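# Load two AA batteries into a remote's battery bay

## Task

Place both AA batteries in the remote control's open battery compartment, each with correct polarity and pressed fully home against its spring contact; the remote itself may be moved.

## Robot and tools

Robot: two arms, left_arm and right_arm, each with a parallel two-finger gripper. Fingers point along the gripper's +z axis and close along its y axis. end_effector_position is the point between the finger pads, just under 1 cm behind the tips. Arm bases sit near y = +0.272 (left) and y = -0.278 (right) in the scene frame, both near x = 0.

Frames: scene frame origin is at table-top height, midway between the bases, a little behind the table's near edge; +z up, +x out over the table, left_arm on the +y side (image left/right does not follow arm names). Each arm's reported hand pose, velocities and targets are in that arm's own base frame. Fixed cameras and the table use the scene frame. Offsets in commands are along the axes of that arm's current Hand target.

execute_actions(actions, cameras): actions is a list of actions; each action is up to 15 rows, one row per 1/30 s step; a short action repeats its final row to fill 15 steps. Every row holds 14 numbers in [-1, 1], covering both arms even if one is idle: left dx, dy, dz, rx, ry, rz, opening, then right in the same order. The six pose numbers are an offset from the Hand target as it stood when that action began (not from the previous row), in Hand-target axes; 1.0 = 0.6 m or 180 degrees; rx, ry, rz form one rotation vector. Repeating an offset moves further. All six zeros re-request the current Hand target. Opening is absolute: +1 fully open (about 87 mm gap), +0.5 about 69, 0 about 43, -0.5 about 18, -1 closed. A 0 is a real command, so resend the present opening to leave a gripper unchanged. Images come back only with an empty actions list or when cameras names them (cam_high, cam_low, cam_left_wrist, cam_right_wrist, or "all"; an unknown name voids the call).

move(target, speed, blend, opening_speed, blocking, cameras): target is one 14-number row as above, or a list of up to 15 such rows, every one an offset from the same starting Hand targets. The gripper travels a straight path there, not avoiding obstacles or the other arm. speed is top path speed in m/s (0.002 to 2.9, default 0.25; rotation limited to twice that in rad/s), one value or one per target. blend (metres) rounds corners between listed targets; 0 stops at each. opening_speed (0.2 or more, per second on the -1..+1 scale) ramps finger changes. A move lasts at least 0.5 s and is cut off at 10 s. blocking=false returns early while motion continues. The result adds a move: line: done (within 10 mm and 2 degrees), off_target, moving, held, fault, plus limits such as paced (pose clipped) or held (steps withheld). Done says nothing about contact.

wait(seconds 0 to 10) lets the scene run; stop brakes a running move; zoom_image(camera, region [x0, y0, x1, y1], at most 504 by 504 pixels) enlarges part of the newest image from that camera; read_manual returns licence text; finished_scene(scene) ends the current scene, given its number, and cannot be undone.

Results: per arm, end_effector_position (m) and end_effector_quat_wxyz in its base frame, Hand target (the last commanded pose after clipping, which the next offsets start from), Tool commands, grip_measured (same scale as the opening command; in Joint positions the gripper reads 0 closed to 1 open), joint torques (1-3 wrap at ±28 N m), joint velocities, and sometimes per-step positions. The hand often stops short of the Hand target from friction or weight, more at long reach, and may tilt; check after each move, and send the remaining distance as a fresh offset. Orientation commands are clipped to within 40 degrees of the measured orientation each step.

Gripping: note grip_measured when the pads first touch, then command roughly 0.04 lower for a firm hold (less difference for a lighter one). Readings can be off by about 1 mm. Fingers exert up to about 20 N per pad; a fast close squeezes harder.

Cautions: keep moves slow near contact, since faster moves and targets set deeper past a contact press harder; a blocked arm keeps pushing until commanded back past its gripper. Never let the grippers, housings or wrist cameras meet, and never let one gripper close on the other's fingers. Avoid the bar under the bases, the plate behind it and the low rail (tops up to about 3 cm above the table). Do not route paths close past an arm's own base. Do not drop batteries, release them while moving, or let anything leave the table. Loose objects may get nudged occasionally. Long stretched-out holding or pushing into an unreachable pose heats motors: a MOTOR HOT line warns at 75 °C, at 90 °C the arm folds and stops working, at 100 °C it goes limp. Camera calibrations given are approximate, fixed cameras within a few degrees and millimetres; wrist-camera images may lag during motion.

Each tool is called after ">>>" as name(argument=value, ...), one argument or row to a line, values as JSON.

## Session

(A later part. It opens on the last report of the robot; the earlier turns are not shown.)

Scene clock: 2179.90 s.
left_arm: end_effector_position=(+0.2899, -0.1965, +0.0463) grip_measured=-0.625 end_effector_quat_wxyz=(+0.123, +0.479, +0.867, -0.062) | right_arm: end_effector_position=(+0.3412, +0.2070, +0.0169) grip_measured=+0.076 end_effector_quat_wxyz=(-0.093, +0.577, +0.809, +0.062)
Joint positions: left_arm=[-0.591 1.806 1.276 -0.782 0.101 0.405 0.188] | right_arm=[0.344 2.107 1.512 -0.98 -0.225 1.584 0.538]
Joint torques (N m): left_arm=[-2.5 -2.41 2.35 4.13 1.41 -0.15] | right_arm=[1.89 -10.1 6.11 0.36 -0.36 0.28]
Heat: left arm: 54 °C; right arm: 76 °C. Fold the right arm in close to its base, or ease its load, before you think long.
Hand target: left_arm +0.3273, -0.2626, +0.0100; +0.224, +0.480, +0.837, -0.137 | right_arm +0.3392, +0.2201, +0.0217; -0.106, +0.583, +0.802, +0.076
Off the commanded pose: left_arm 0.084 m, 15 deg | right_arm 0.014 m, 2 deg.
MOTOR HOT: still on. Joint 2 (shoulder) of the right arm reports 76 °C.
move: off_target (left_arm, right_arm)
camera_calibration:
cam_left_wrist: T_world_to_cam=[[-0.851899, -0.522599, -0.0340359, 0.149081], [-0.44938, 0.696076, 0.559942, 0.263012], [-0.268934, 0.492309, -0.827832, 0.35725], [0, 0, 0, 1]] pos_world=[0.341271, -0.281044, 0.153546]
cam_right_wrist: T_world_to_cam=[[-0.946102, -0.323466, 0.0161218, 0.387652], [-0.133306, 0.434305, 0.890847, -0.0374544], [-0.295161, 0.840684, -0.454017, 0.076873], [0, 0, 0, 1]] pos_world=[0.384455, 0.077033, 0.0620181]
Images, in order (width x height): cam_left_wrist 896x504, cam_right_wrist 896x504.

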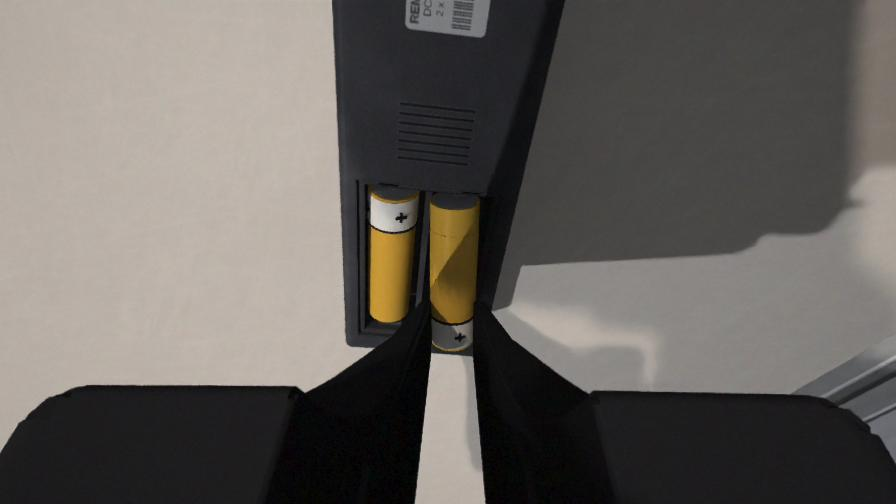

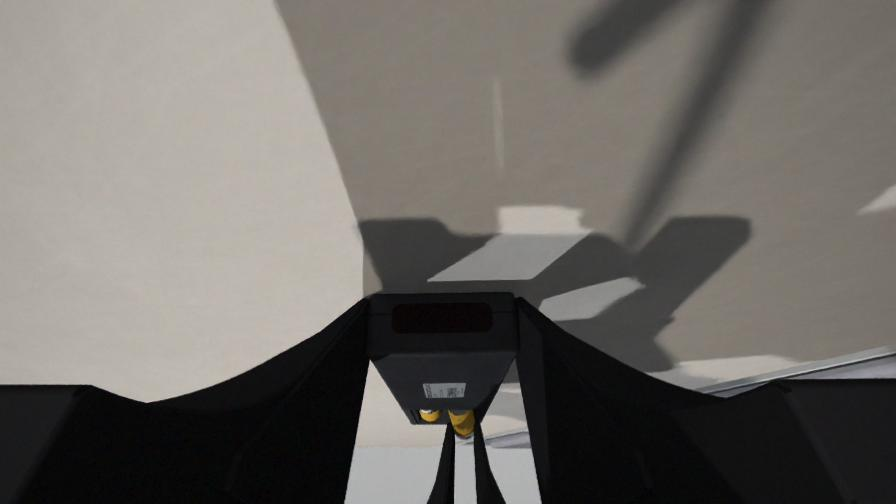

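>>> move(
  target=[0.0775, 0.001, -0.092, 0, 0.075, 0, -0.95, 0, 0, 0, 0, 0, 0, -0.02],
  speed=0.06,
  cameras=["cam_left_wrist", "cam_right_wrist"],
)

>>> zoom_image(
  camera="cam_left_wrist",
  region=[340, 160, 520, 380],
)

>>> zoom_image(
  camera="cam_right_wrist",
  region=[390, 370, 530, 460],
)

Scene clock: 2198.70 s.
left_arm: end_effector_position=(+0.2871, -0.1905, +0.0468) grip_measured=-0.625 end_effector_quat_wxyz=(+0.113, +0.485, +0.865, -0.059) | right_arm: end_effector_position=(+0.3412, +0.2070, +0.0169) grip_measured=+0.076 end_effector_quat_wxyz=(-0.093, +0.577, +0.809, +0.062)
Joint positions: left_arm=[-0.584 1.804 1.277 -0.808 0.1 0.425 0.188] | right_arm=[0.344 2.107 1.512 -0.98 -0.225 1.584 0.538]
Joint torques (N m): left_arm=[-0.2 -6.27 4.33 1.66 0.56 0.17] | right_arm=[1.94 -10.09 6.12 0.37 -0.36 0.29]
Heat: left arm: 61 °C; right arm: 76 °C. Fold the right arm in close to its base, or ease its load, before you think long.
Hand target: left_arm +0.2939, -0.2032, +0.0340; +0.124, +0.493, +0.858, -0.079 | right_arm +0.3392, +0.2201, +0.0217; -0.106, +0.583, +0.802, +0.076
Off the commanded pose: left_arm 0.019 m, 3 deg | right_arm 0.014 m, 2 deg.
MOTOR HOT: still on. Joint 2 (shoulder) of the right arm reports 76 °C.
move: off_target (left_arm, right_arm)
camera_calibration:
cam_left_wrist: T_world_to_cam=[[-0.858773, -0.511438, -0.0306638, 0.15383], [-0.433037, 0.692535, 0.576952, 0.25115], [-0.27384, 0.508749, -0.816202, 0.357917], [0, 0, 0, 1]] pos_world=[0.338875, -0.277346, 0.151949]
cam_right_wrist: T_world_to_cam=[[-0.946102, -0.323466, 0.0161218, 0.387652], [-0.133306, 0.434305, 0.890847, -0.0374544], [-0.295161, 0.840684, -0.454017, 0.076873], [0, 0, 0, 1]] pos_world=[0.384455, 0.077033, 0.0620181]
Images, in order (width x height): cam_left_wrist 896x504, cam_right_wrist 896x504.

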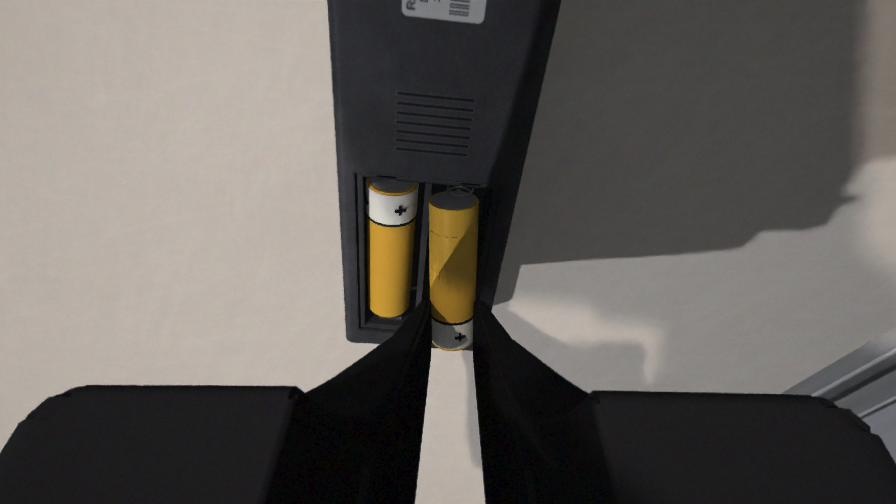

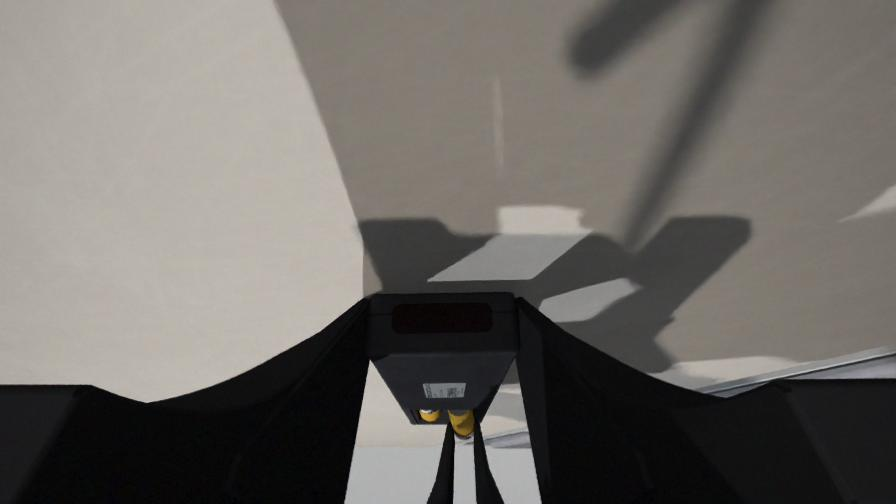

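Scaled by 2.291.

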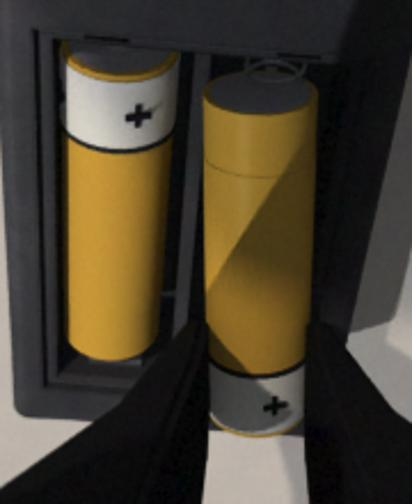

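Scaled by 3.600.

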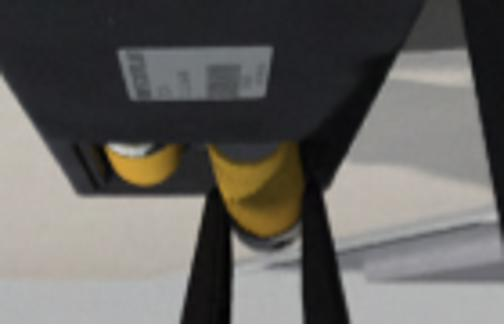

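>>> move(
  target=[
    [0.025, 0, -0.016, 0, 0, 0, -0.76, 0, 0, 0, 0, 0, 0, 0.0],
    [0.025, 0, -0.016, 0, 0, 0, -0.5, 0, 0, 0, 0, 0, 0, 0.0],
  ],
  speed=0.06,
  opening_speed=0.6,
  cameras=["cam_left_wrist"],
)

Scene clock: 2235.17 s.
left_arm: end_effector_position=(+0.2880, -0.1874, +0.0475) grip_measured=-0.500 end_effector_quat_wxyz=(+0.126, +0.488, +0.861, -0.071) | right_arm: end_effector_position=(+0.3412, +0.2070, +0.0169) grip_measured=+0.076 end_effector_quat_wxyz=(-0.093, +0.577, +0.809, +0.062)
Joint positions: left_arm=[-0.564 1.776 1.243 -0.778 0.128 0.45 0.25] | right_arm=[0.344 2.107 1.512 -0.98 -0.225 1.584 0.538]
Joint torques (N m): left_arm=[0.08 -8.95 2.78 1.31 0.35 0.18] | right_arm=[1.88 -10.07 6.11 0.36 -0.36 0.28]
Heat: left arm: 52 °C; right arm: 76 °C. Fold the right arm in close to its base, or ease its load, before you think long.
Hand target: left_arm +0.2853, -0.1883, +0.0388; +0.124, +0.493, +0.858, -0.079 | right_arm +0.3392, +0.2201, +0.0217; -0.106, +0.583, +0.802, +0.076
Off the commanded pose: left_arm 0.009 m, 1 deg | right_arm 0.014 m, 2 deg.
MOTOR HOT: still on. Joint 2 (shoulder) of the right arm reports 76 °C.
move: off_target (right_arm)
camera_calibration:
cam_left_wrist: T_world_to_cam=[[-0.863748, -0.503336, -0.0243558, 0.158754], [-0.432156, 0.715007, 0.549551, 0.254218], [-0.259194, 0.485199, -0.835105, 0.349514], [0, 0, 0, 1]] pos_world=[0.337577, -0.271445, 0.156041]
Images, in order (width x height): cam_left_wrist 896x504.

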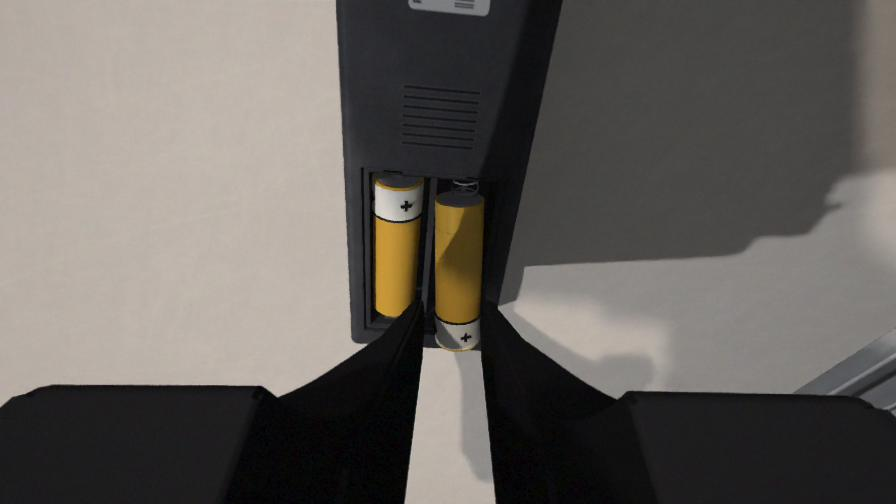

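>>> zoom_image(
  camera="cam_left_wrist",
  region=[340, 160, 520, 380],
)

Scaled by 2.291.

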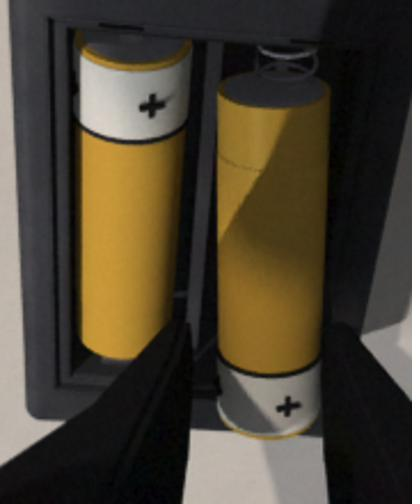

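>>> move(
  target=[-0.0102, -0.002, -0.044, 0, -0.015, 0, -0.5, 0, 0, 0, 0, 0, 0, 0.0],
  speed=0.06,
  cameras=["cam_left_wrist"],
)

Scene clock: 2243.37 s.
left_arm: end_effector_position=(+0.2852, -0.1872, +0.0546) grip_measured=-0.500 end_effector_quat_wxyz=(+0.132, +0.487, +0.860, -0.082) | right_arm: end_effector_position=(+0.3393, +0.2134, +0.0179) grip_measured=+0.076 end_effector_quat_wxyz=(-0.098, +0.580, +0.806, +0.065)
Joint positions: left_arm=[-0.556 1.749 1.237 -0.786 0.152 0.454 0.25] | right_arm=[0.357 2.107 1.512 -0.978 -0.236 1.604 0.538]
Joint torques (N m): left_arm=[0.44 -13.07 4.75 0.88 0.36 0.18] | right_arm=[0.81 -10.11 6.06 0.36 -0.24 0.11]
Heat: left arm: 51 °C; right arm: 76 °C. Fold the right arm in close to its base, or ease its load, before you think long.
Hand target: left_arm +0.2837, -0.1872, +0.0659; +0.144, +0.491, +0.855, -0.091 | right_arm +0.3392, +0.2201, +0.0217; -0.106, +0.583, +0.802, +0.076
Off the commanded pose: left_arm 0.011 m, 2 deg | right_arm 0.008 m, 2 deg.
MOTOR HOT: still on. Joint 2 (shoulder) of the right arm reports 76 °C.
move: off_target (left_arm)
camera_calibration:
cam_left_wrist: T_world_to_cam=[[-0.864732, -0.502113, -0.0110214, 0.156386], [-0.430562, 0.729852, 0.530973, 0.252414], [-0.258565, 0.463895, -0.847317, 0.351033], [0, 0, 0, 1]] pos_world=[0.334677, -0.268544, 0.165135]
Images, in order (width x height): cam_left_wrist 896x504.

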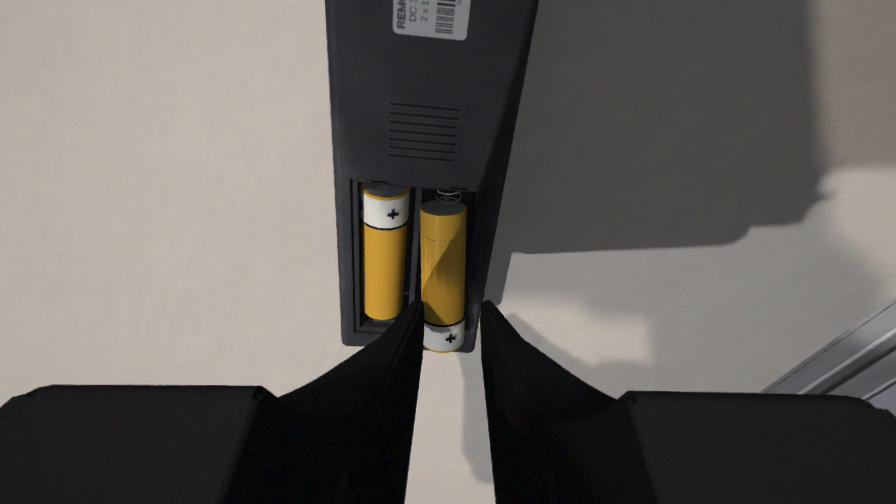

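>>> move(
  target=[
    [0, 0.006, 0, 0, 0, 0, -0.5, 0, 0, 0, 0, 0, 0, 0.0],
    [0, 0.006, 0, 0, 0, 0, -0.72, 0, 0, 0, 0, 0, 0, 0.0],
  ],
  speed=0.06,
  opening_speed=0.5,
  cameras=["cam_left_wrist"],
)

Scene clock: 2249.37 s.
left_arm: end_effector_position=(+0.2866, -0.1838, +0.0558) grip_measured=-0.719 end_effector_quat_wxyz=(+0.132, +0.487, +0.859, -0.083) | right_arm: end_effector_position=(+0.3393, +0.2134, +0.0179) grip_measured=+0.076 end_effector_quat_wxyz=(-0.099, +0.580, +0.806, +0.065)
Joint positions: left_arm=[-0.544 1.744 1.237 -0.79 0.157 0.466 0.14] | right_arm=[0.357 2.107 1.512 -0.978 -0.236 1.605 0.538]
Joint torques (N m): left_arm=[0.38 -11.95 5.34 0.9 0.36 0.15] | right_arm=[0.84 -10.07 6.01 0.35 -0.24 0.09]
Heat: left arm: 52 °C; right arm: 76 °C. Fold the right arm in close to its base, or ease its load, before you think long.
Hand target: left_arm +0.2869, -0.1854, +0.0658; +0.144, +0.491, +0.855, -0.091 | right_arm +0.3392, +0.2201, +0.0217; -0.105, +0.583, +0.802, +0.076
Off the commanded pose: left_arm 0.010 m, 2 deg | right_arm 0.008 m, 2 deg.
MOTOR HOT: still on. Joint 2 (shoulder) of the right arm reports 76 °C.
move: done; target 2's new opening was sent with left_arm's hand 0.011 m and 2 deg from that target
camera_calibration:
cam_left_wrist: T_world_to_cam=[[-0.865073, -0.501534, -0.0105725, 0.159527], [-0.430355, 0.73114, 0.529366, 0.250143], [-0.257765, 0.46249, -0.848328, 0.350413], [0, 0, 0, 1]] pos_world=[0.335977, -0.264944, 0.166534]
Images, in order (width x height): cam_left_wrist 896x504.

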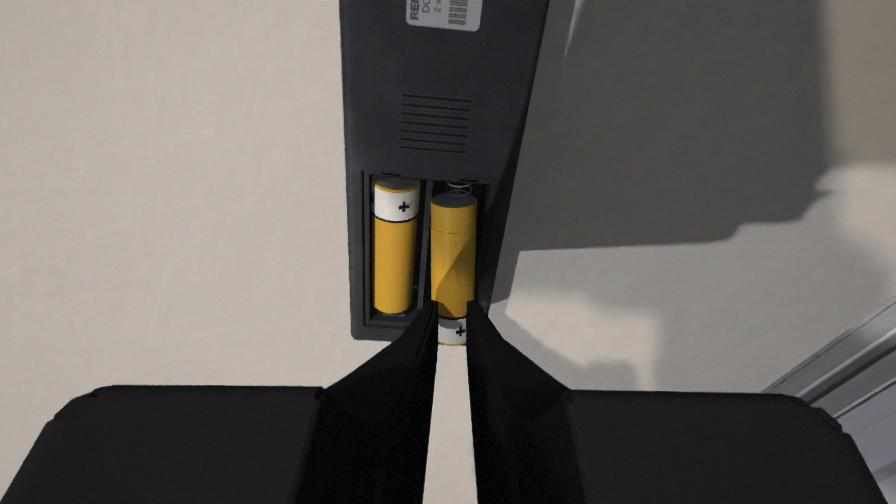

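>>> move(
  target=[
    [0, 0, 0, 0, 0, 0, -0.5, 0, 0, 0, 0, 0, 0, 0.0],
    [0.007, 0, 0.0275, 0, 0, 0, -0.5, 0, 0, 0, 0, 0, 0, 0.0],
    [0.007, 0, 0.0275, 0, 0, 0, -0.72, 0, 0, 0, 0, 0, 0, 0.0],
  ],
  speed=0.06,
  opening_speed=0.6,
  cameras=["cam_left_wrist"],
)

Scene clock: 2257.17 s.
left_arm: end_effector_position=(+0.2859, -0.1837, +0.0490) grip_measured=-0.628 end_effector_quat_wxyz=(+0.135, +0.487, +0.859, -0.084) | right_arm: end_effector_position=(+0.3395, +0.2136, +0.0179) grip_measured=+0.076 end_effector_quat_wxyz=(-0.098, +0.580, +0.806, +0.065)
Joint positions: left_arm=[-0.544 1.744 1.208 -0.756 0.158 0.466 0.186] | right_arm=[0.357 2.107 1.512 -0.977 -0.237 1.605 0.538]
Joint torques (N m): left_arm=[-0.02 -9.73 4.18 1.24 0.35 0.13] | right_arm=[0.75 -10.13 6.02 0.35 -0.23 0.09]
Heat: left arm: 52 °C; right arm: 76 °C. Fold the right arm in close to its base, or ease its load, before you think long.
Hand target: left_arm +0.2875, -0.1869, +0.0489; +0.144, +0.491, +0.855, -0.091 | right_arm +0.3392, +0.2201, +0.0217; -0.106, +0.583, +0.802, +0.076
Off the commanded pose: left_arm 0.004 m, 1 deg | right_arm 0.008 m, 2 deg.
MOTOR HOT: still on. Joint 2 (shoulder) of the right arm reports 76 °C.
move: done
camera_calibration:
cam_left_wrist: T_world_to_cam=[[-0.865391, -0.500956, -0.0119043, 0.159147], [-0.431852, 0.733544, 0.524801, 0.254412], [-0.25417, 0.459299, -0.851141, 0.343016], [0, 0, 0, 1]] pos_world=[0.334777, -0.264444, 0.160334]
Images, in order (width x height): cam_left_wrist 896x504.

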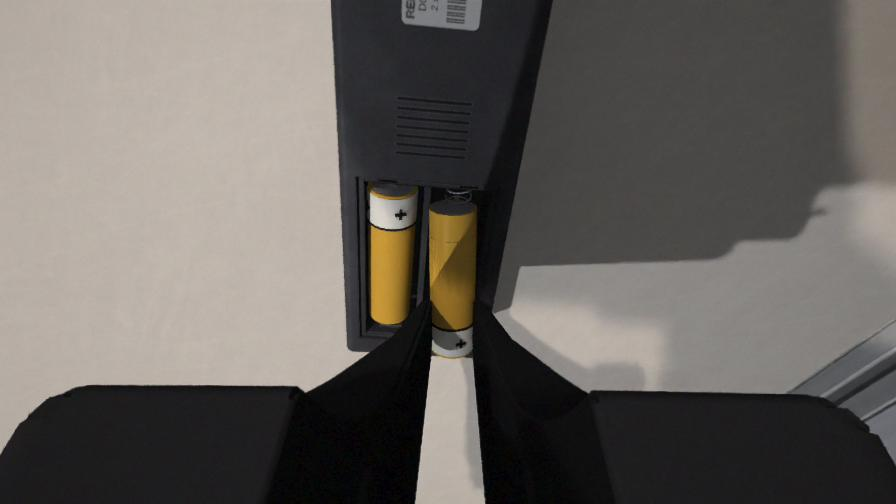

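>>> move(
  target=[-0.1183, -0.0037, 0.0757, 0, -0.08, 0, -0.85, 0, 0, 0, 0, 0, 0, -0.02],
  speed=0.07,
  cameras=["cam_left_wrist", "cam_right_wrist"],
)

>>> zoom_image(
  camera="cam_left_wrist",
  region=[340, 160, 520, 380],
)

>>> zoom_image(
  camera="cam_right_wrist",
  region=[390, 370, 530, 460],
)

Scene clock: 2268.90 s.
left_arm: end_effector_position=(+0.2938, -0.1977, +0.0494) grip_measured=-0.626 end_effector_quat_wxyz=(+0.163, +0.473, +0.861, -0.090) | right_arm: end_effector_position=(+0.3419, +0.2074, +0.0170) grip_measured=+0.076 end_effector_quat_wxyz=(-0.093, +0.580, +0.807, +0.063)
Joint positions: left_arm=[-0.561 1.744 1.199 -0.684 0.158 0.416 0.187] | right_arm=[0.344 2.107 1.512 -0.978 -0.225 1.591 0.538]
Joint torques (N m): left_arm=[-3.44 -3.03 3.92 3.84 1.23 -0.25] | right_arm=[1.92 -10.09 6.08 0.34 -0.36 0.22]
Heat: left arm: 52 °C; right arm: 76 °C. Fold the right arm in close to its base, or ease its load, before you think long.
Hand target: left_arm +0.3265, -0.2591, +0.0298; +0.250, +0.475, +0.830, -0.152 | right_arm +0.3392, +0.2201, +0.0217; -0.106, +0.583, +0.802, +0.076
Off the commanded pose: left_arm 0.072 m, 13 deg | right_arm 0.014 m, 2 deg.
MOTOR HOT: still on. Joint 2 (shoulder) of the right arm reports 76 °C.
move: off_target (left_arm, right_arm)
camera_calibration:
cam_left_wrist: T_world_to_cam=[[-0.849333, -0.527309, -0.0240724, 0.149608], [-0.473547, 0.741005, 0.476093, 0.284011], [-0.23321, 0.415761, -0.879065, 0.338359], [0, 0, 0, 1]] pos_world=[0.340469, -0.272241, 0.165826]
cam_right_wrist: T_world_to_cam=[[-0.948388, -0.316731, 0.0155456, 0.387903], [-0.130462, 0.434385, 0.891229, -0.0385617], [-0.289033, 0.843203, -0.453287, 0.0740854], [0, 0, 0, 1]] pos_world=[0.384265, 0.0771427, 0.0619191]
Images, in order (width x height): cam_left_wrist 896x504, cam_right_wrist 896x504.

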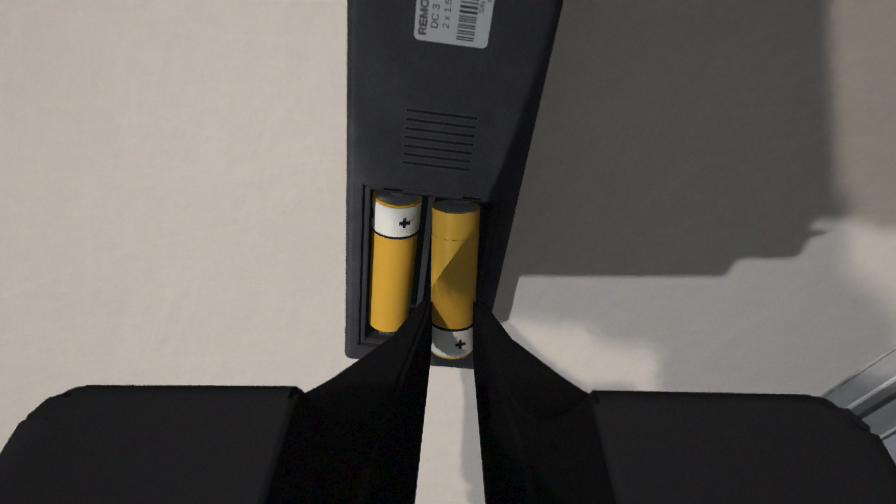

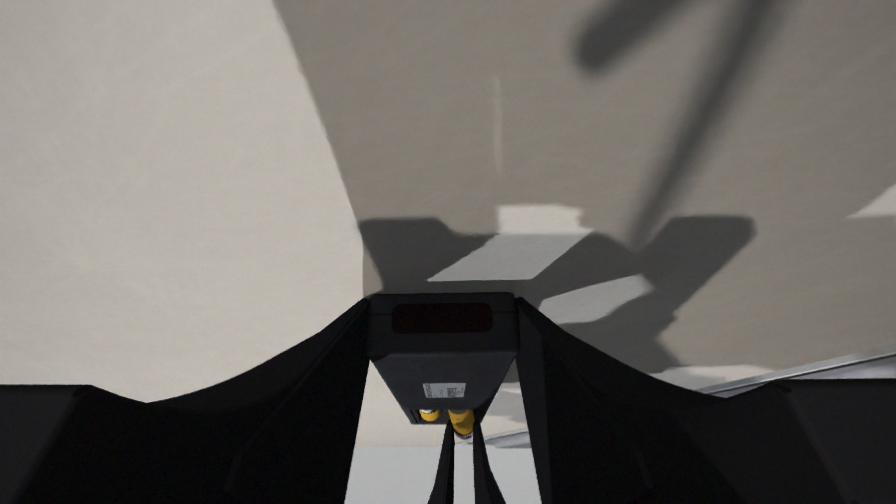

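Scaled by 2.291.

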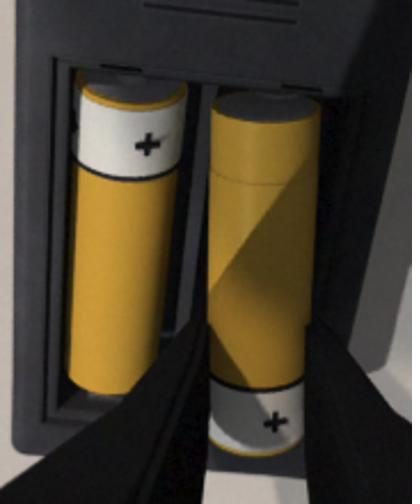

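Scaled by 3.600.

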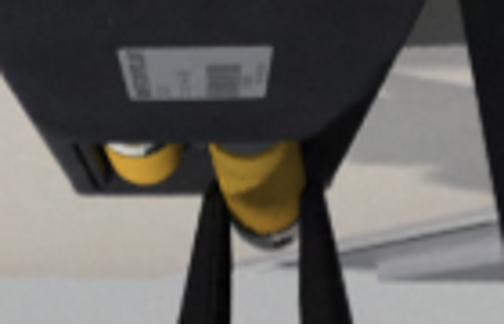

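>>> move(
  target=[0.016, 0, 0.029, 0, 0.01, 0, -0.8, 0, 0, 0, 0, 0, 0, -0.02],
  speed=0.07,
  cameras=["cam_left_wrist", "cam_right_wrist"],
)

>>> zoom_image(
  camera="cam_left_wrist",
  region=[340, 160, 520, 380],
)

>>> zoom_image(
  camera="cam_right_wrist",
  region=[390, 370, 530, 460],
)

Scene clock: 2282.53 s.
left_arm: end_effector_position=(+0.2931, -0.1976, +0.0470) grip_measured=-0.625 end_effector_quat_wxyz=(+0.160, +0.474, +0.862, -0.085) | right_arm: end_effector_position=(+0.3419, +0.2074, +0.0170) grip_measured=+0.076 end_effector_quat_wxyz=(-0.093, +0.580, +0.807, +0.063)
Joint positions: left_arm=[-0.567 1.751 1.199 -0.684 0.148 0.413 0.187] | right_arm=[0.344 2.107 1.512 -0.978 -0.225 1.591 0.538]
Joint torques (N m): left_arm=[-3.78 0.47 3.14 4.05 1.16 -0.29] | right_arm=[1.89 -10.11 6.09 0.35 -0.36 0.21]
Heat: left arm: 54 °C; right arm: 76 °C. Fold the right arm in close to its base, or ease its load, before you think long.
Hand target: left_arm +0.3271, -0.2608, +0.0101; +0.237, +0.478, +0.834, -0.144 | right_arm +0.3392, +0.2201, +0.0217; -0.106, +0.583, +0.802, +0.076
Off the commanded pose: left_arm 0.081 m, 12 deg | right_arm 0.014 m, 2 deg.
MOTOR HOT: still on. Joint 2 (shoulder) of the right arm reports 76 °C.
move: off_target (left_arm, right_arm)
camera_calibration:
cam_left_wrist: T_world_to_cam=[[-0.849006, -0.527629, -0.0282182, 0.149081], [-0.473098, 0.735307, 0.485285, 0.283051], [-0.235302, 0.42536, -0.8739, 0.338233], [0, 0, 0, 1]] pos_world=[0.340068, -0.273341, 0.162428]
cam_right_wrist: T_world_to_cam=[[-0.948388, -0.316731, 0.0155456, 0.387903], [-0.130462, 0.434385, 0.891229, -0.0385617], [-0.289033, 0.843203, -0.453287, 0.0740854], [0, 0, 0, 1]] pos_world=[0.384265, 0.0771427, 0.0619191]
Images, in order (width x height): cam_left_wrist 896x504, cam_right_wrist 896x504.

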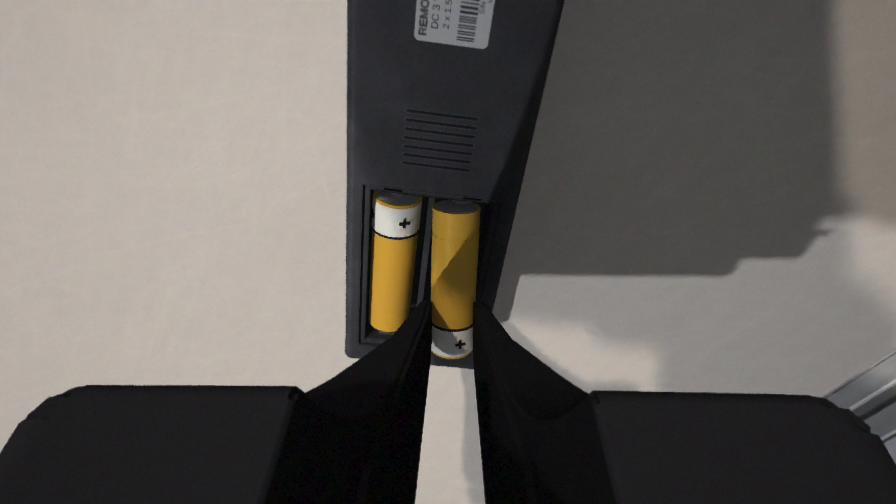

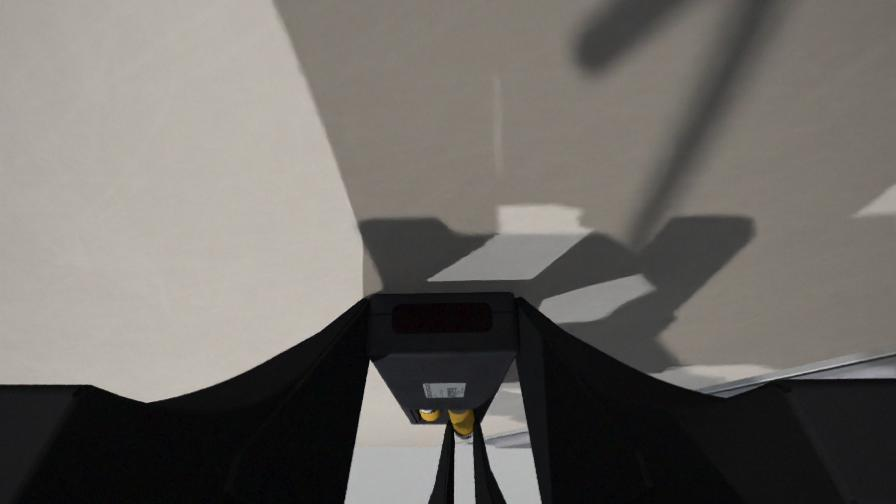

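Scaled by 2.291.

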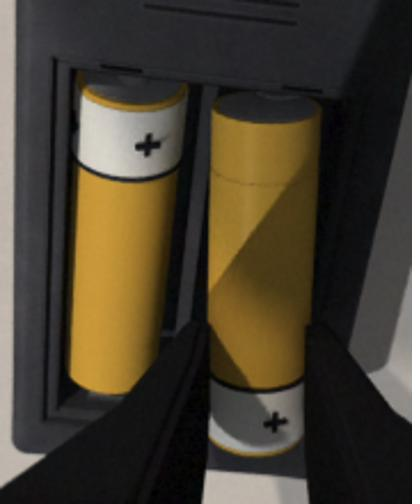

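Scaled by 3.600.

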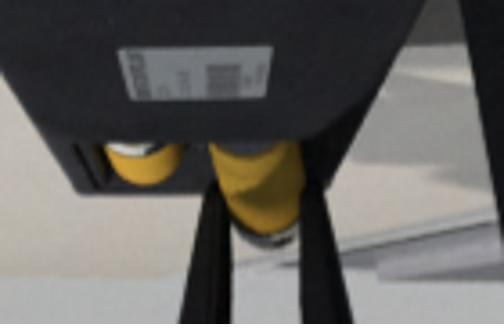

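>>> move(
  target=[0.071, 0.003, -0.0645, 0, 0.05, 0, -0.8, 0, 0, 0, 0, 0, 0, -0.02],
  speed=0.05,
  cameras=["cam_left_wrist", "cam_right_wrist"],
)

>>> zoom_image(
  camera="cam_left_wrist",
  region=[340, 160, 520, 380],
)

>>> zoom_image(
  camera="cam_right_wrist",
  region=[390, 370, 530, 460],
)

Scene clock: 2296.63 s.
left_arm: end_effector_position=(+0.2921, -0.1947, +0.0476) grip_measured=-0.625 end_effector_quat_wxyz=(+0.158, +0.479, +0.860, -0.083) | right_arm: end_effector_position=(+0.3419, +0.2074, +0.0170) grip_measured=+0.076 end_effector_quat_wxyz=(-0.093, +0.580, +0.807, +0.063)
Joint positions: left_arm=[-0.564 1.746 1.196 -0.693 0.146 0.428 0.187] | right_arm=[0.344 2.107 1.512 -0.978 -0.225 1.591 0.538]
Joint torques (N m): left_arm=[-0.44 -3.54 1.78 2.48 0.66 0.16] | right_arm=[1.92 -10.14 6.09 0.34 -0.36 0.22]
Heat: left arm: 58 °C; right arm: 76 °C. Fold the right arm in close to its base, or ease its load, before you think long.
Hand target: left_arm +0.3004, -0.2109, +0.0202; +0.171, +0.488, +0.850, -0.106 | right_arm +0.3392, +0.2201, +0.0217; -0.106, +0.583, +0.802, +0.076
Off the commanded pose: left_arm 0.033 m, 3 deg | right_arm 0.014 m, 2 deg.
MOTOR HOT: still on. Joint 2 (shoulder) of the right arm reports 76 °C.
move: off_target (left_arm, right_arm)
camera_calibration:
cam_left_wrist: T_world_to_cam=[[-0.854726, -0.518053, -0.0326348, 0.153468], [-0.465207, 0.736612, 0.490902, 0.277849], [-0.230274, 0.434769, -0.870603, 0.337603], [0, 0, 0, 1]] pos_world=[0.338171, -0.271942, 0.16253]
cam_right_wrist: T_world_to_cam=[[-0.948388, -0.316731, 0.0155456, 0.387903], [-0.130462, 0.434385, 0.891229, -0.0385617], [-0.289033, 0.843203, -0.453287, 0.0740854], [0, 0, 0, 1]] pos_world=[0.384265, 0.0771427, 0.0619191]
Images, in order (width x height): cam_left_wrist 896x504, cam_right_wrist 896x504.

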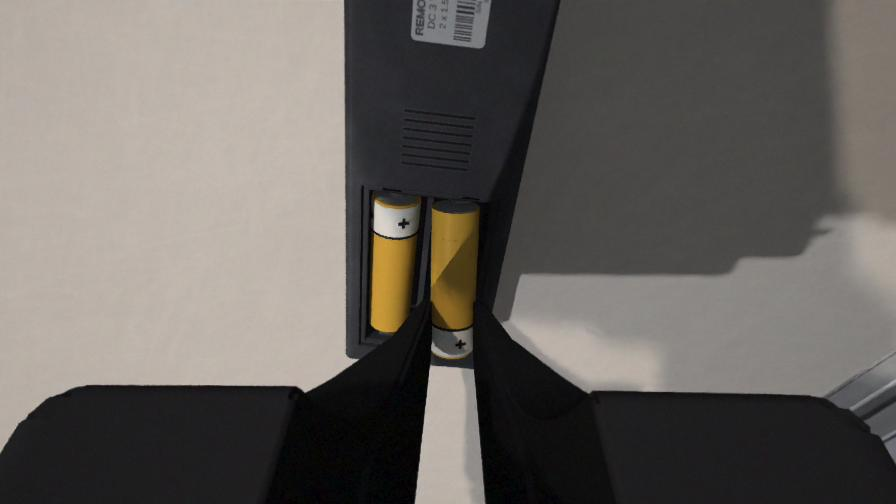

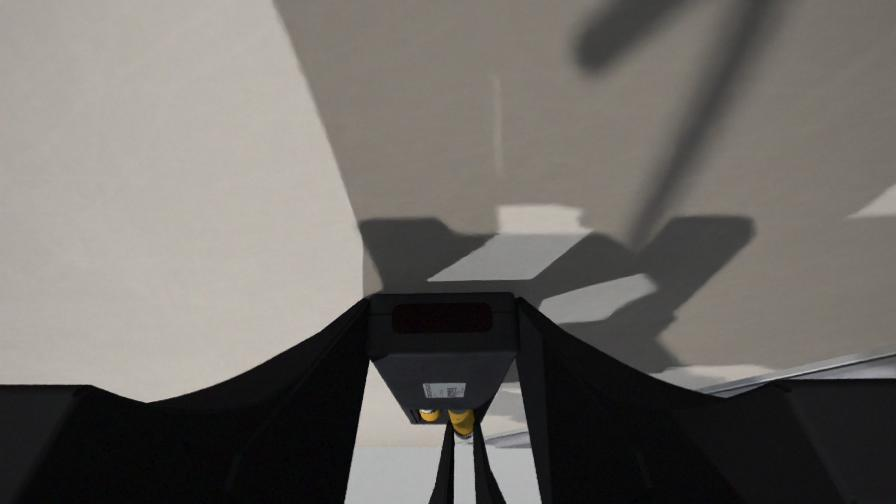

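Scaled by 2.291.

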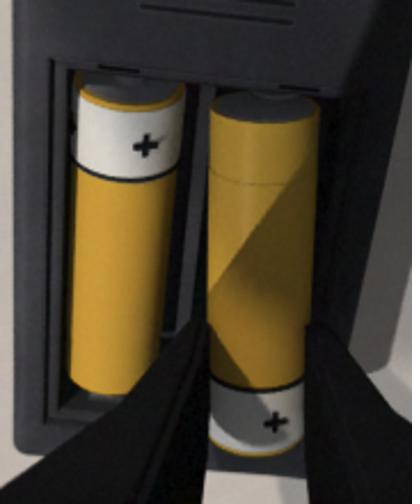

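Scaled by 3.600.

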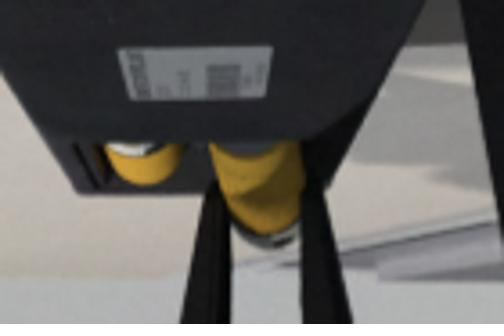

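>>> move(
  target=[
    [0.0087, 0.0013, -0.0433, 0, 0, 0, -0.72, 0, 0, 0, 0, 0, 0, -0.02],
    [0.0087, 0.0013, -0.0433, 0, 0, 0, -0.45, 0, 0, 0, 0, 0, 0, -0.02],
    [-0.0195, 0.0013, -0.109, 0, 0, 0, -0.45, 0, 0, 0, 0, 0, 0, -0.02],
  ],
  speed=0.06,
  opening_speed=0.5,
  cameras=["cam_left_wrist", "cam_right_wrist", "cam_low"],
)

>>> zoom_image(
  camera="cam_right_wrist",
  region=[390, 370, 530, 460],
)

>>> zoom_image(
  camera="cam_low",
  region=[500, 285, 545, 310],
)

Scene clock: 2308.17 s.
left_arm: end_effector_position=(+0.2897, -0.1925, +0.0675) grip_measured=-0.450 end_effector_quat_wxyz=(+0.148, +0.482, +0.858, -0.099) | right_arm: end_effector_position=(+0.3395, +0.2135, +0.0179) grip_measured=+0.076 end_effector_quat_wxyz=(-0.098, +0.581, +0.806, +0.065)
Joint positions: left_arm=[-0.545 1.731 1.262 -0.795 0.186 0.45 0.275] | right_arm=[0.357 2.107 1.512 -0.977 -0.236 1.606 0.538]
Joint torques (N m): left_arm=[0.09 -12.48 6.76 0.95 0.36 0.19] | right_arm=[0.79 -10.1 6 0.34 -0.23 0.08]
Heat: left arm: 56 °C; right arm: 76 °C. Fold the right arm in close to its base, or ease its load, before you think long.
Hand target: left_arm +0.2943, -0.1970, +0.0849; +0.171, +0.488, +0.850, -0.106 | right_arm +0.3392, +0.2200, +0.0217; -0.106, +0.583, +0.802, +0.076
Off the commanded pose: left_arm 0.019 m, 3 deg | right_arm 0.008 m, 2 deg.
MOTOR HOT: still on. Joint 2 (shoulder) of the right arm reports 76 °C.
move: off_target (left_arm)
camera_calibration:
cam_left_wrist: T_world_to_cam=[[-0.86214, -0.506664, 0.00248806, 0.155314], [-0.439976, 0.751081, 0.492238, 0.260727], [-0.251268, 0.423283, -0.870457, 0.357226], [0, 0, 0, 1]] pos_world=[0.338376, -0.268342, 0.182224]
cam_right_wrist: T_world_to_cam=[[-0.948881, -0.315099, 0.0183888, 0.387258], [-0.124258, 0.426472, 0.895925, -0.0427548], [-0.290147, 0.847841, -0.443825, 0.0679434], [0, 0, 0, 1]] pos_world=[0.381862, 0.082653, 0.0613388]
Images, in order (width x height): cam_low 896x504, cam_left_wrist 896x504, cam_right_wrist 896x504.

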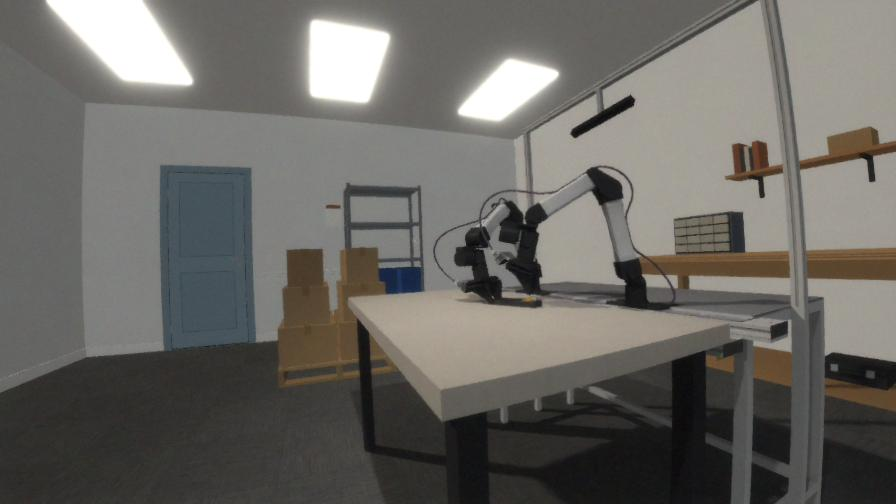

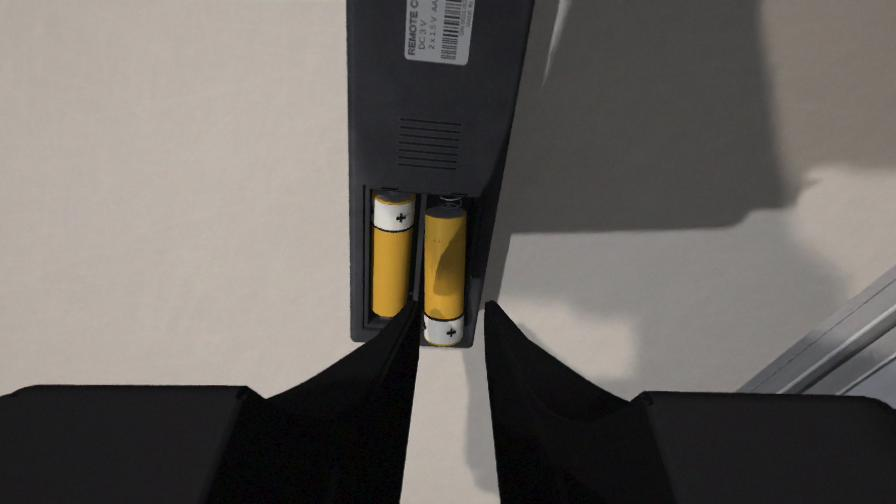

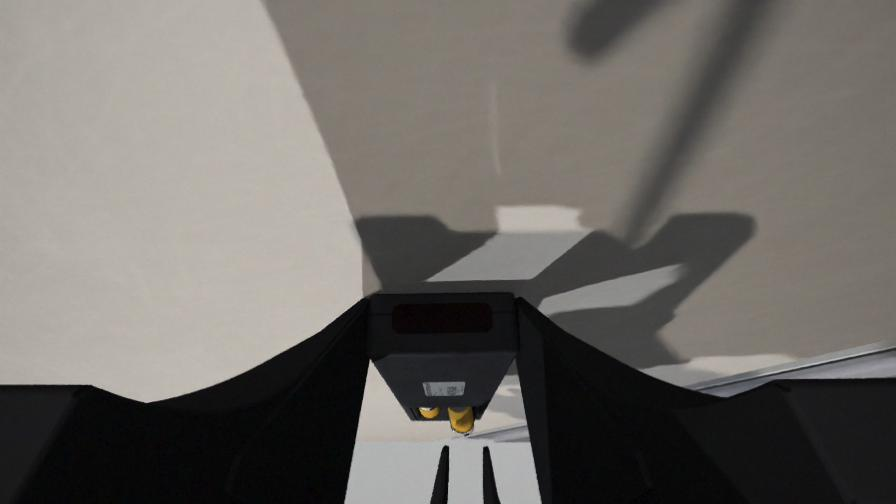

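Scaled by 3.600.

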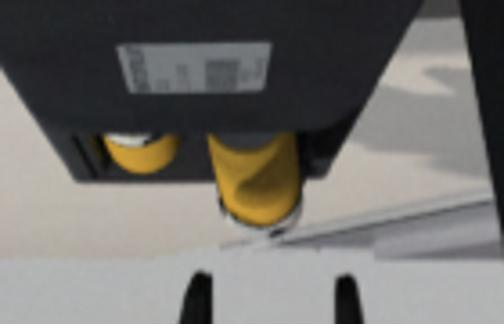

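Scaled by 11.200.

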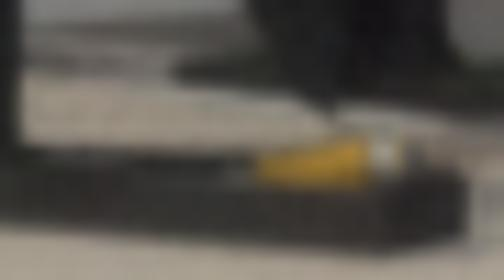

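>>> move(
  target=[0.0305, 0.0028, 0.0067, 0, 0.015, 0, -0.97, 0, 0, 0, 0, 0, 0, 0.0],
  speed=0.06,
  cameras=["cam_left_wrist"],
)

Scene clock: 2331.73 s.
left_arm: end_effector_position=(+0.2883, -0.1863, +0.0652) grip_measured=-0.970 end_effector_quat_wxyz=(+0.140, +0.486, +0.857, -0.096) | right_arm: end_effector_position=(+0.3395, +0.2135, +0.0179) grip_measured=+0.076 end_effector_quat_wxyz=(-0.098, +0.581, +0.806, +0.065)
Joint positions: left_arm=[-0.533 1.731 1.256 -0.807 0.186 0.471 0.015] | right_arm=[0.357 2.107 1.512 -0.977 -0.236 1.606 0.538]
Joint torques (N m): left_arm=[0.42 -12.42 4.55 0.95 0.19 0.19] | right_arm=[0.81 -10.14 6.02 0.35 -0.22 0.08]
Heat: left arm: 55 °C; right arm: 76 °C. Fold the right arm in close to its base, or ease its load, before you think long.
Hand target: left_arm +0.2879, -0.1830, +0.0739; +0.151, +0.490, +0.853, -0.095 | right_arm +0.3392, +0.2200, +0.0217; -0.106, +0.583, +0.802, +0.076
Off the commanded pose: left_arm 0.009 m, 1 deg | right_arm 0.008 m, 2 deg.
MOTOR HOT: still on. Joint 2 (shoulder) of the right arm reports 76 °C.
move: done
camera_calibration:
cam_left_wrist: T_world_to_cam=[[-0.866452, -0.499242, 0.00421985, 0.159747], [-0.428829, 0.748524, 0.505783, 0.252025], [-0.255667, 0.436428, -0.86265, 0.355498], [0, 0, 0, 1]] pos_world=[0.337378, -0.264043, 0.178526]
Images, in order (width x height): cam_left_wrist 896x504.

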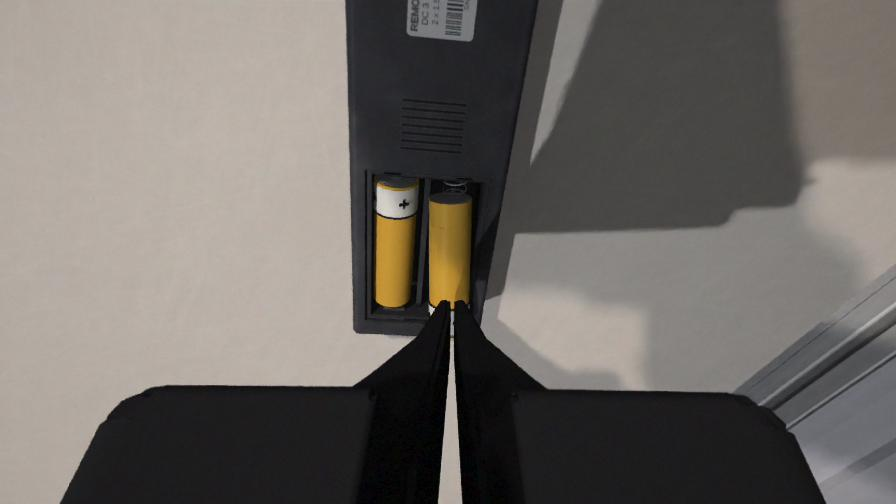

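>>> move(
  target=[0.029, 0, 0.068, 0, 0, 0, -0.97, 0, 0, 0, 0, 0, 0, 0.0],
  speed=0.05,
  cameras=["cam_left_wrist", "cam_right_wrist", "cam_low"],
)

>>> zoom_image(
  camera="cam_right_wrist",
  region=[390, 370, 530, 460],
)

>>> zoom_image(
  camera="cam_low",
  region=[500, 285, 545, 310],
)

Scene clock: 2341.50 s.
left_arm: end_effector_position=(+0.2865, -0.1848, +0.0472) grip_measured=-0.970 end_effector_quat_wxyz=(+0.158, +0.487, +0.854, -0.096) | right_arm: end_effector_position=(+0.3406, +0.2139, +0.0179) grip_measured=+0.076 end_effector_quat_wxyz=(-0.097, +0.581, +0.805, +0.067)
Joint positions: left_arm=[-0.533 1.709 1.15 -0.687 0.186 0.473 0.015] | right_arm=[0.357 2.107 1.512 -0.972 -0.236 1.607 0.538]
Joint torques (N m): left_arm=[0.5 -6.11 2.21 1.6 0.18 0.19] | right_arm=[0.81 -10.15 6.01 0.3 -0.24 0.08]
Heat: left arm: 54 °C; right arm: 76 °C. Fold the right arm in close to its base, or ease its load, before you think long.
Hand target: left_arm +0.2864, -0.1816, +0.0296; +0.151, +0.490, +0.853, -0.095 | right_arm +0.3392, +0.2200, +0.0217; -0.106, +0.583, +0.802, +0.076
Off the commanded pose: left_arm 0.018 m, 1 deg | right_arm 0.007 m, 2 deg.
MOTOR HOT: still on. Joint 2 (shoulder) of the right arm reports 76 °C.
move: off_target (left_arm)
camera_calibration:
cam_left_wrist: T_world_to_cam=[[-0.866792, -0.498464, -0.0143384, 0.160054], [-0.44375, 0.757893, 0.47821, 0.266539], [-0.227504, 0.420872, -0.878128, 0.328643], [0, 0, 0, 1]] pos_world=[0.331778, -0.260543, 0.163424]
cam_right_wrist: T_world_to_cam=[[-0.949425, -0.313675, 0.0141386, 0.388374], [-0.127074, 0.425021, 0.89622, -0.0416148], [-0.287131, 0.849097, -0.443385, 0.0666048], [0, 0, 0, 1]] pos_world=[0.382568, 0.0829565, 0.0613365]
Images, in order (width x height): cam_low 896x504, cam_left_wrist 896x504, cam_right_wrist 896x504.

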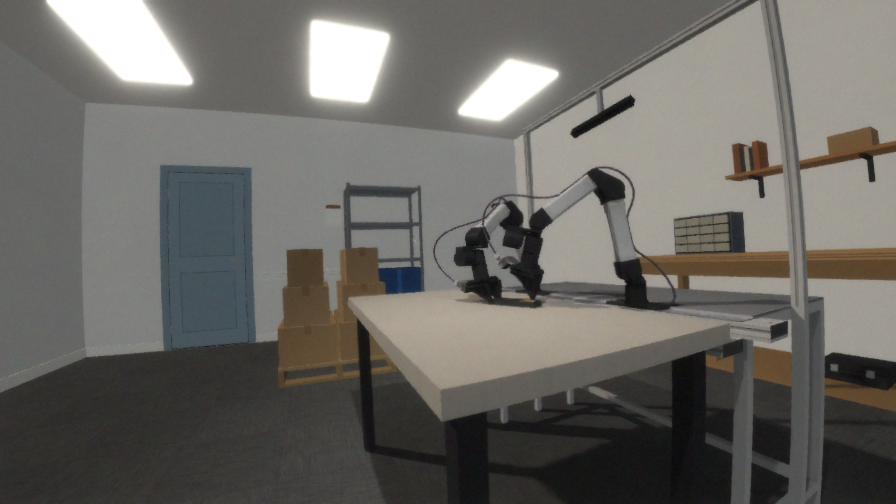

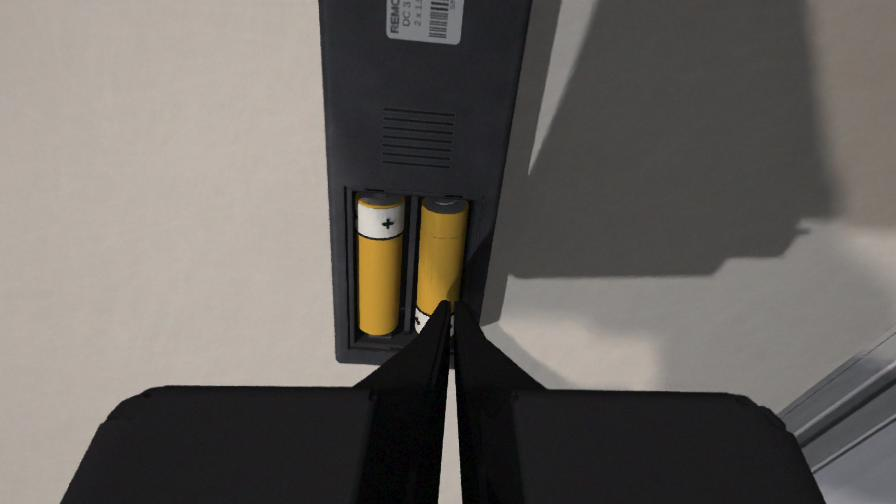

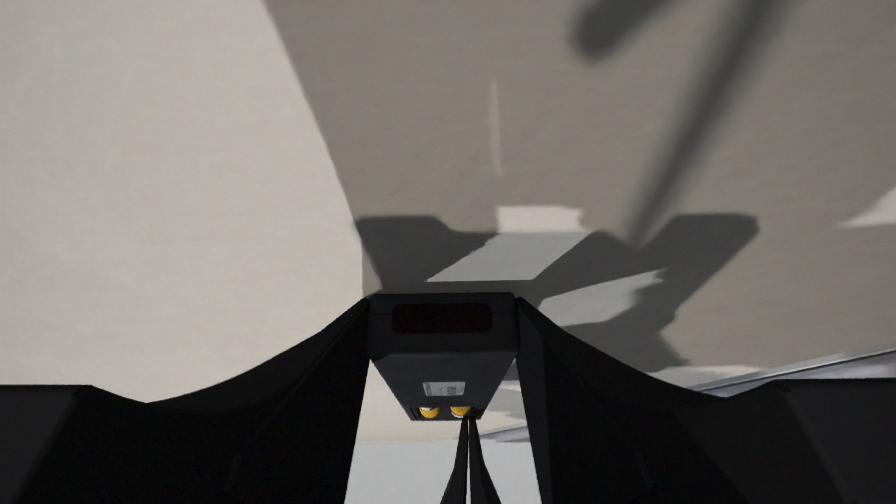

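Scaled by 3.600.

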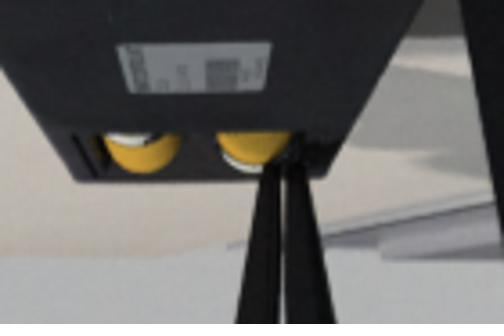

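Scaled by 11.200.

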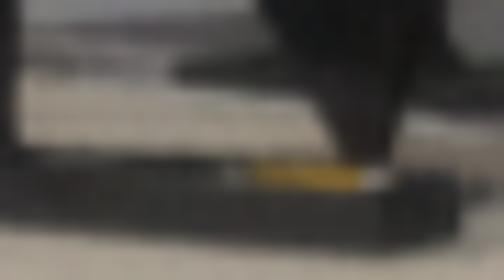

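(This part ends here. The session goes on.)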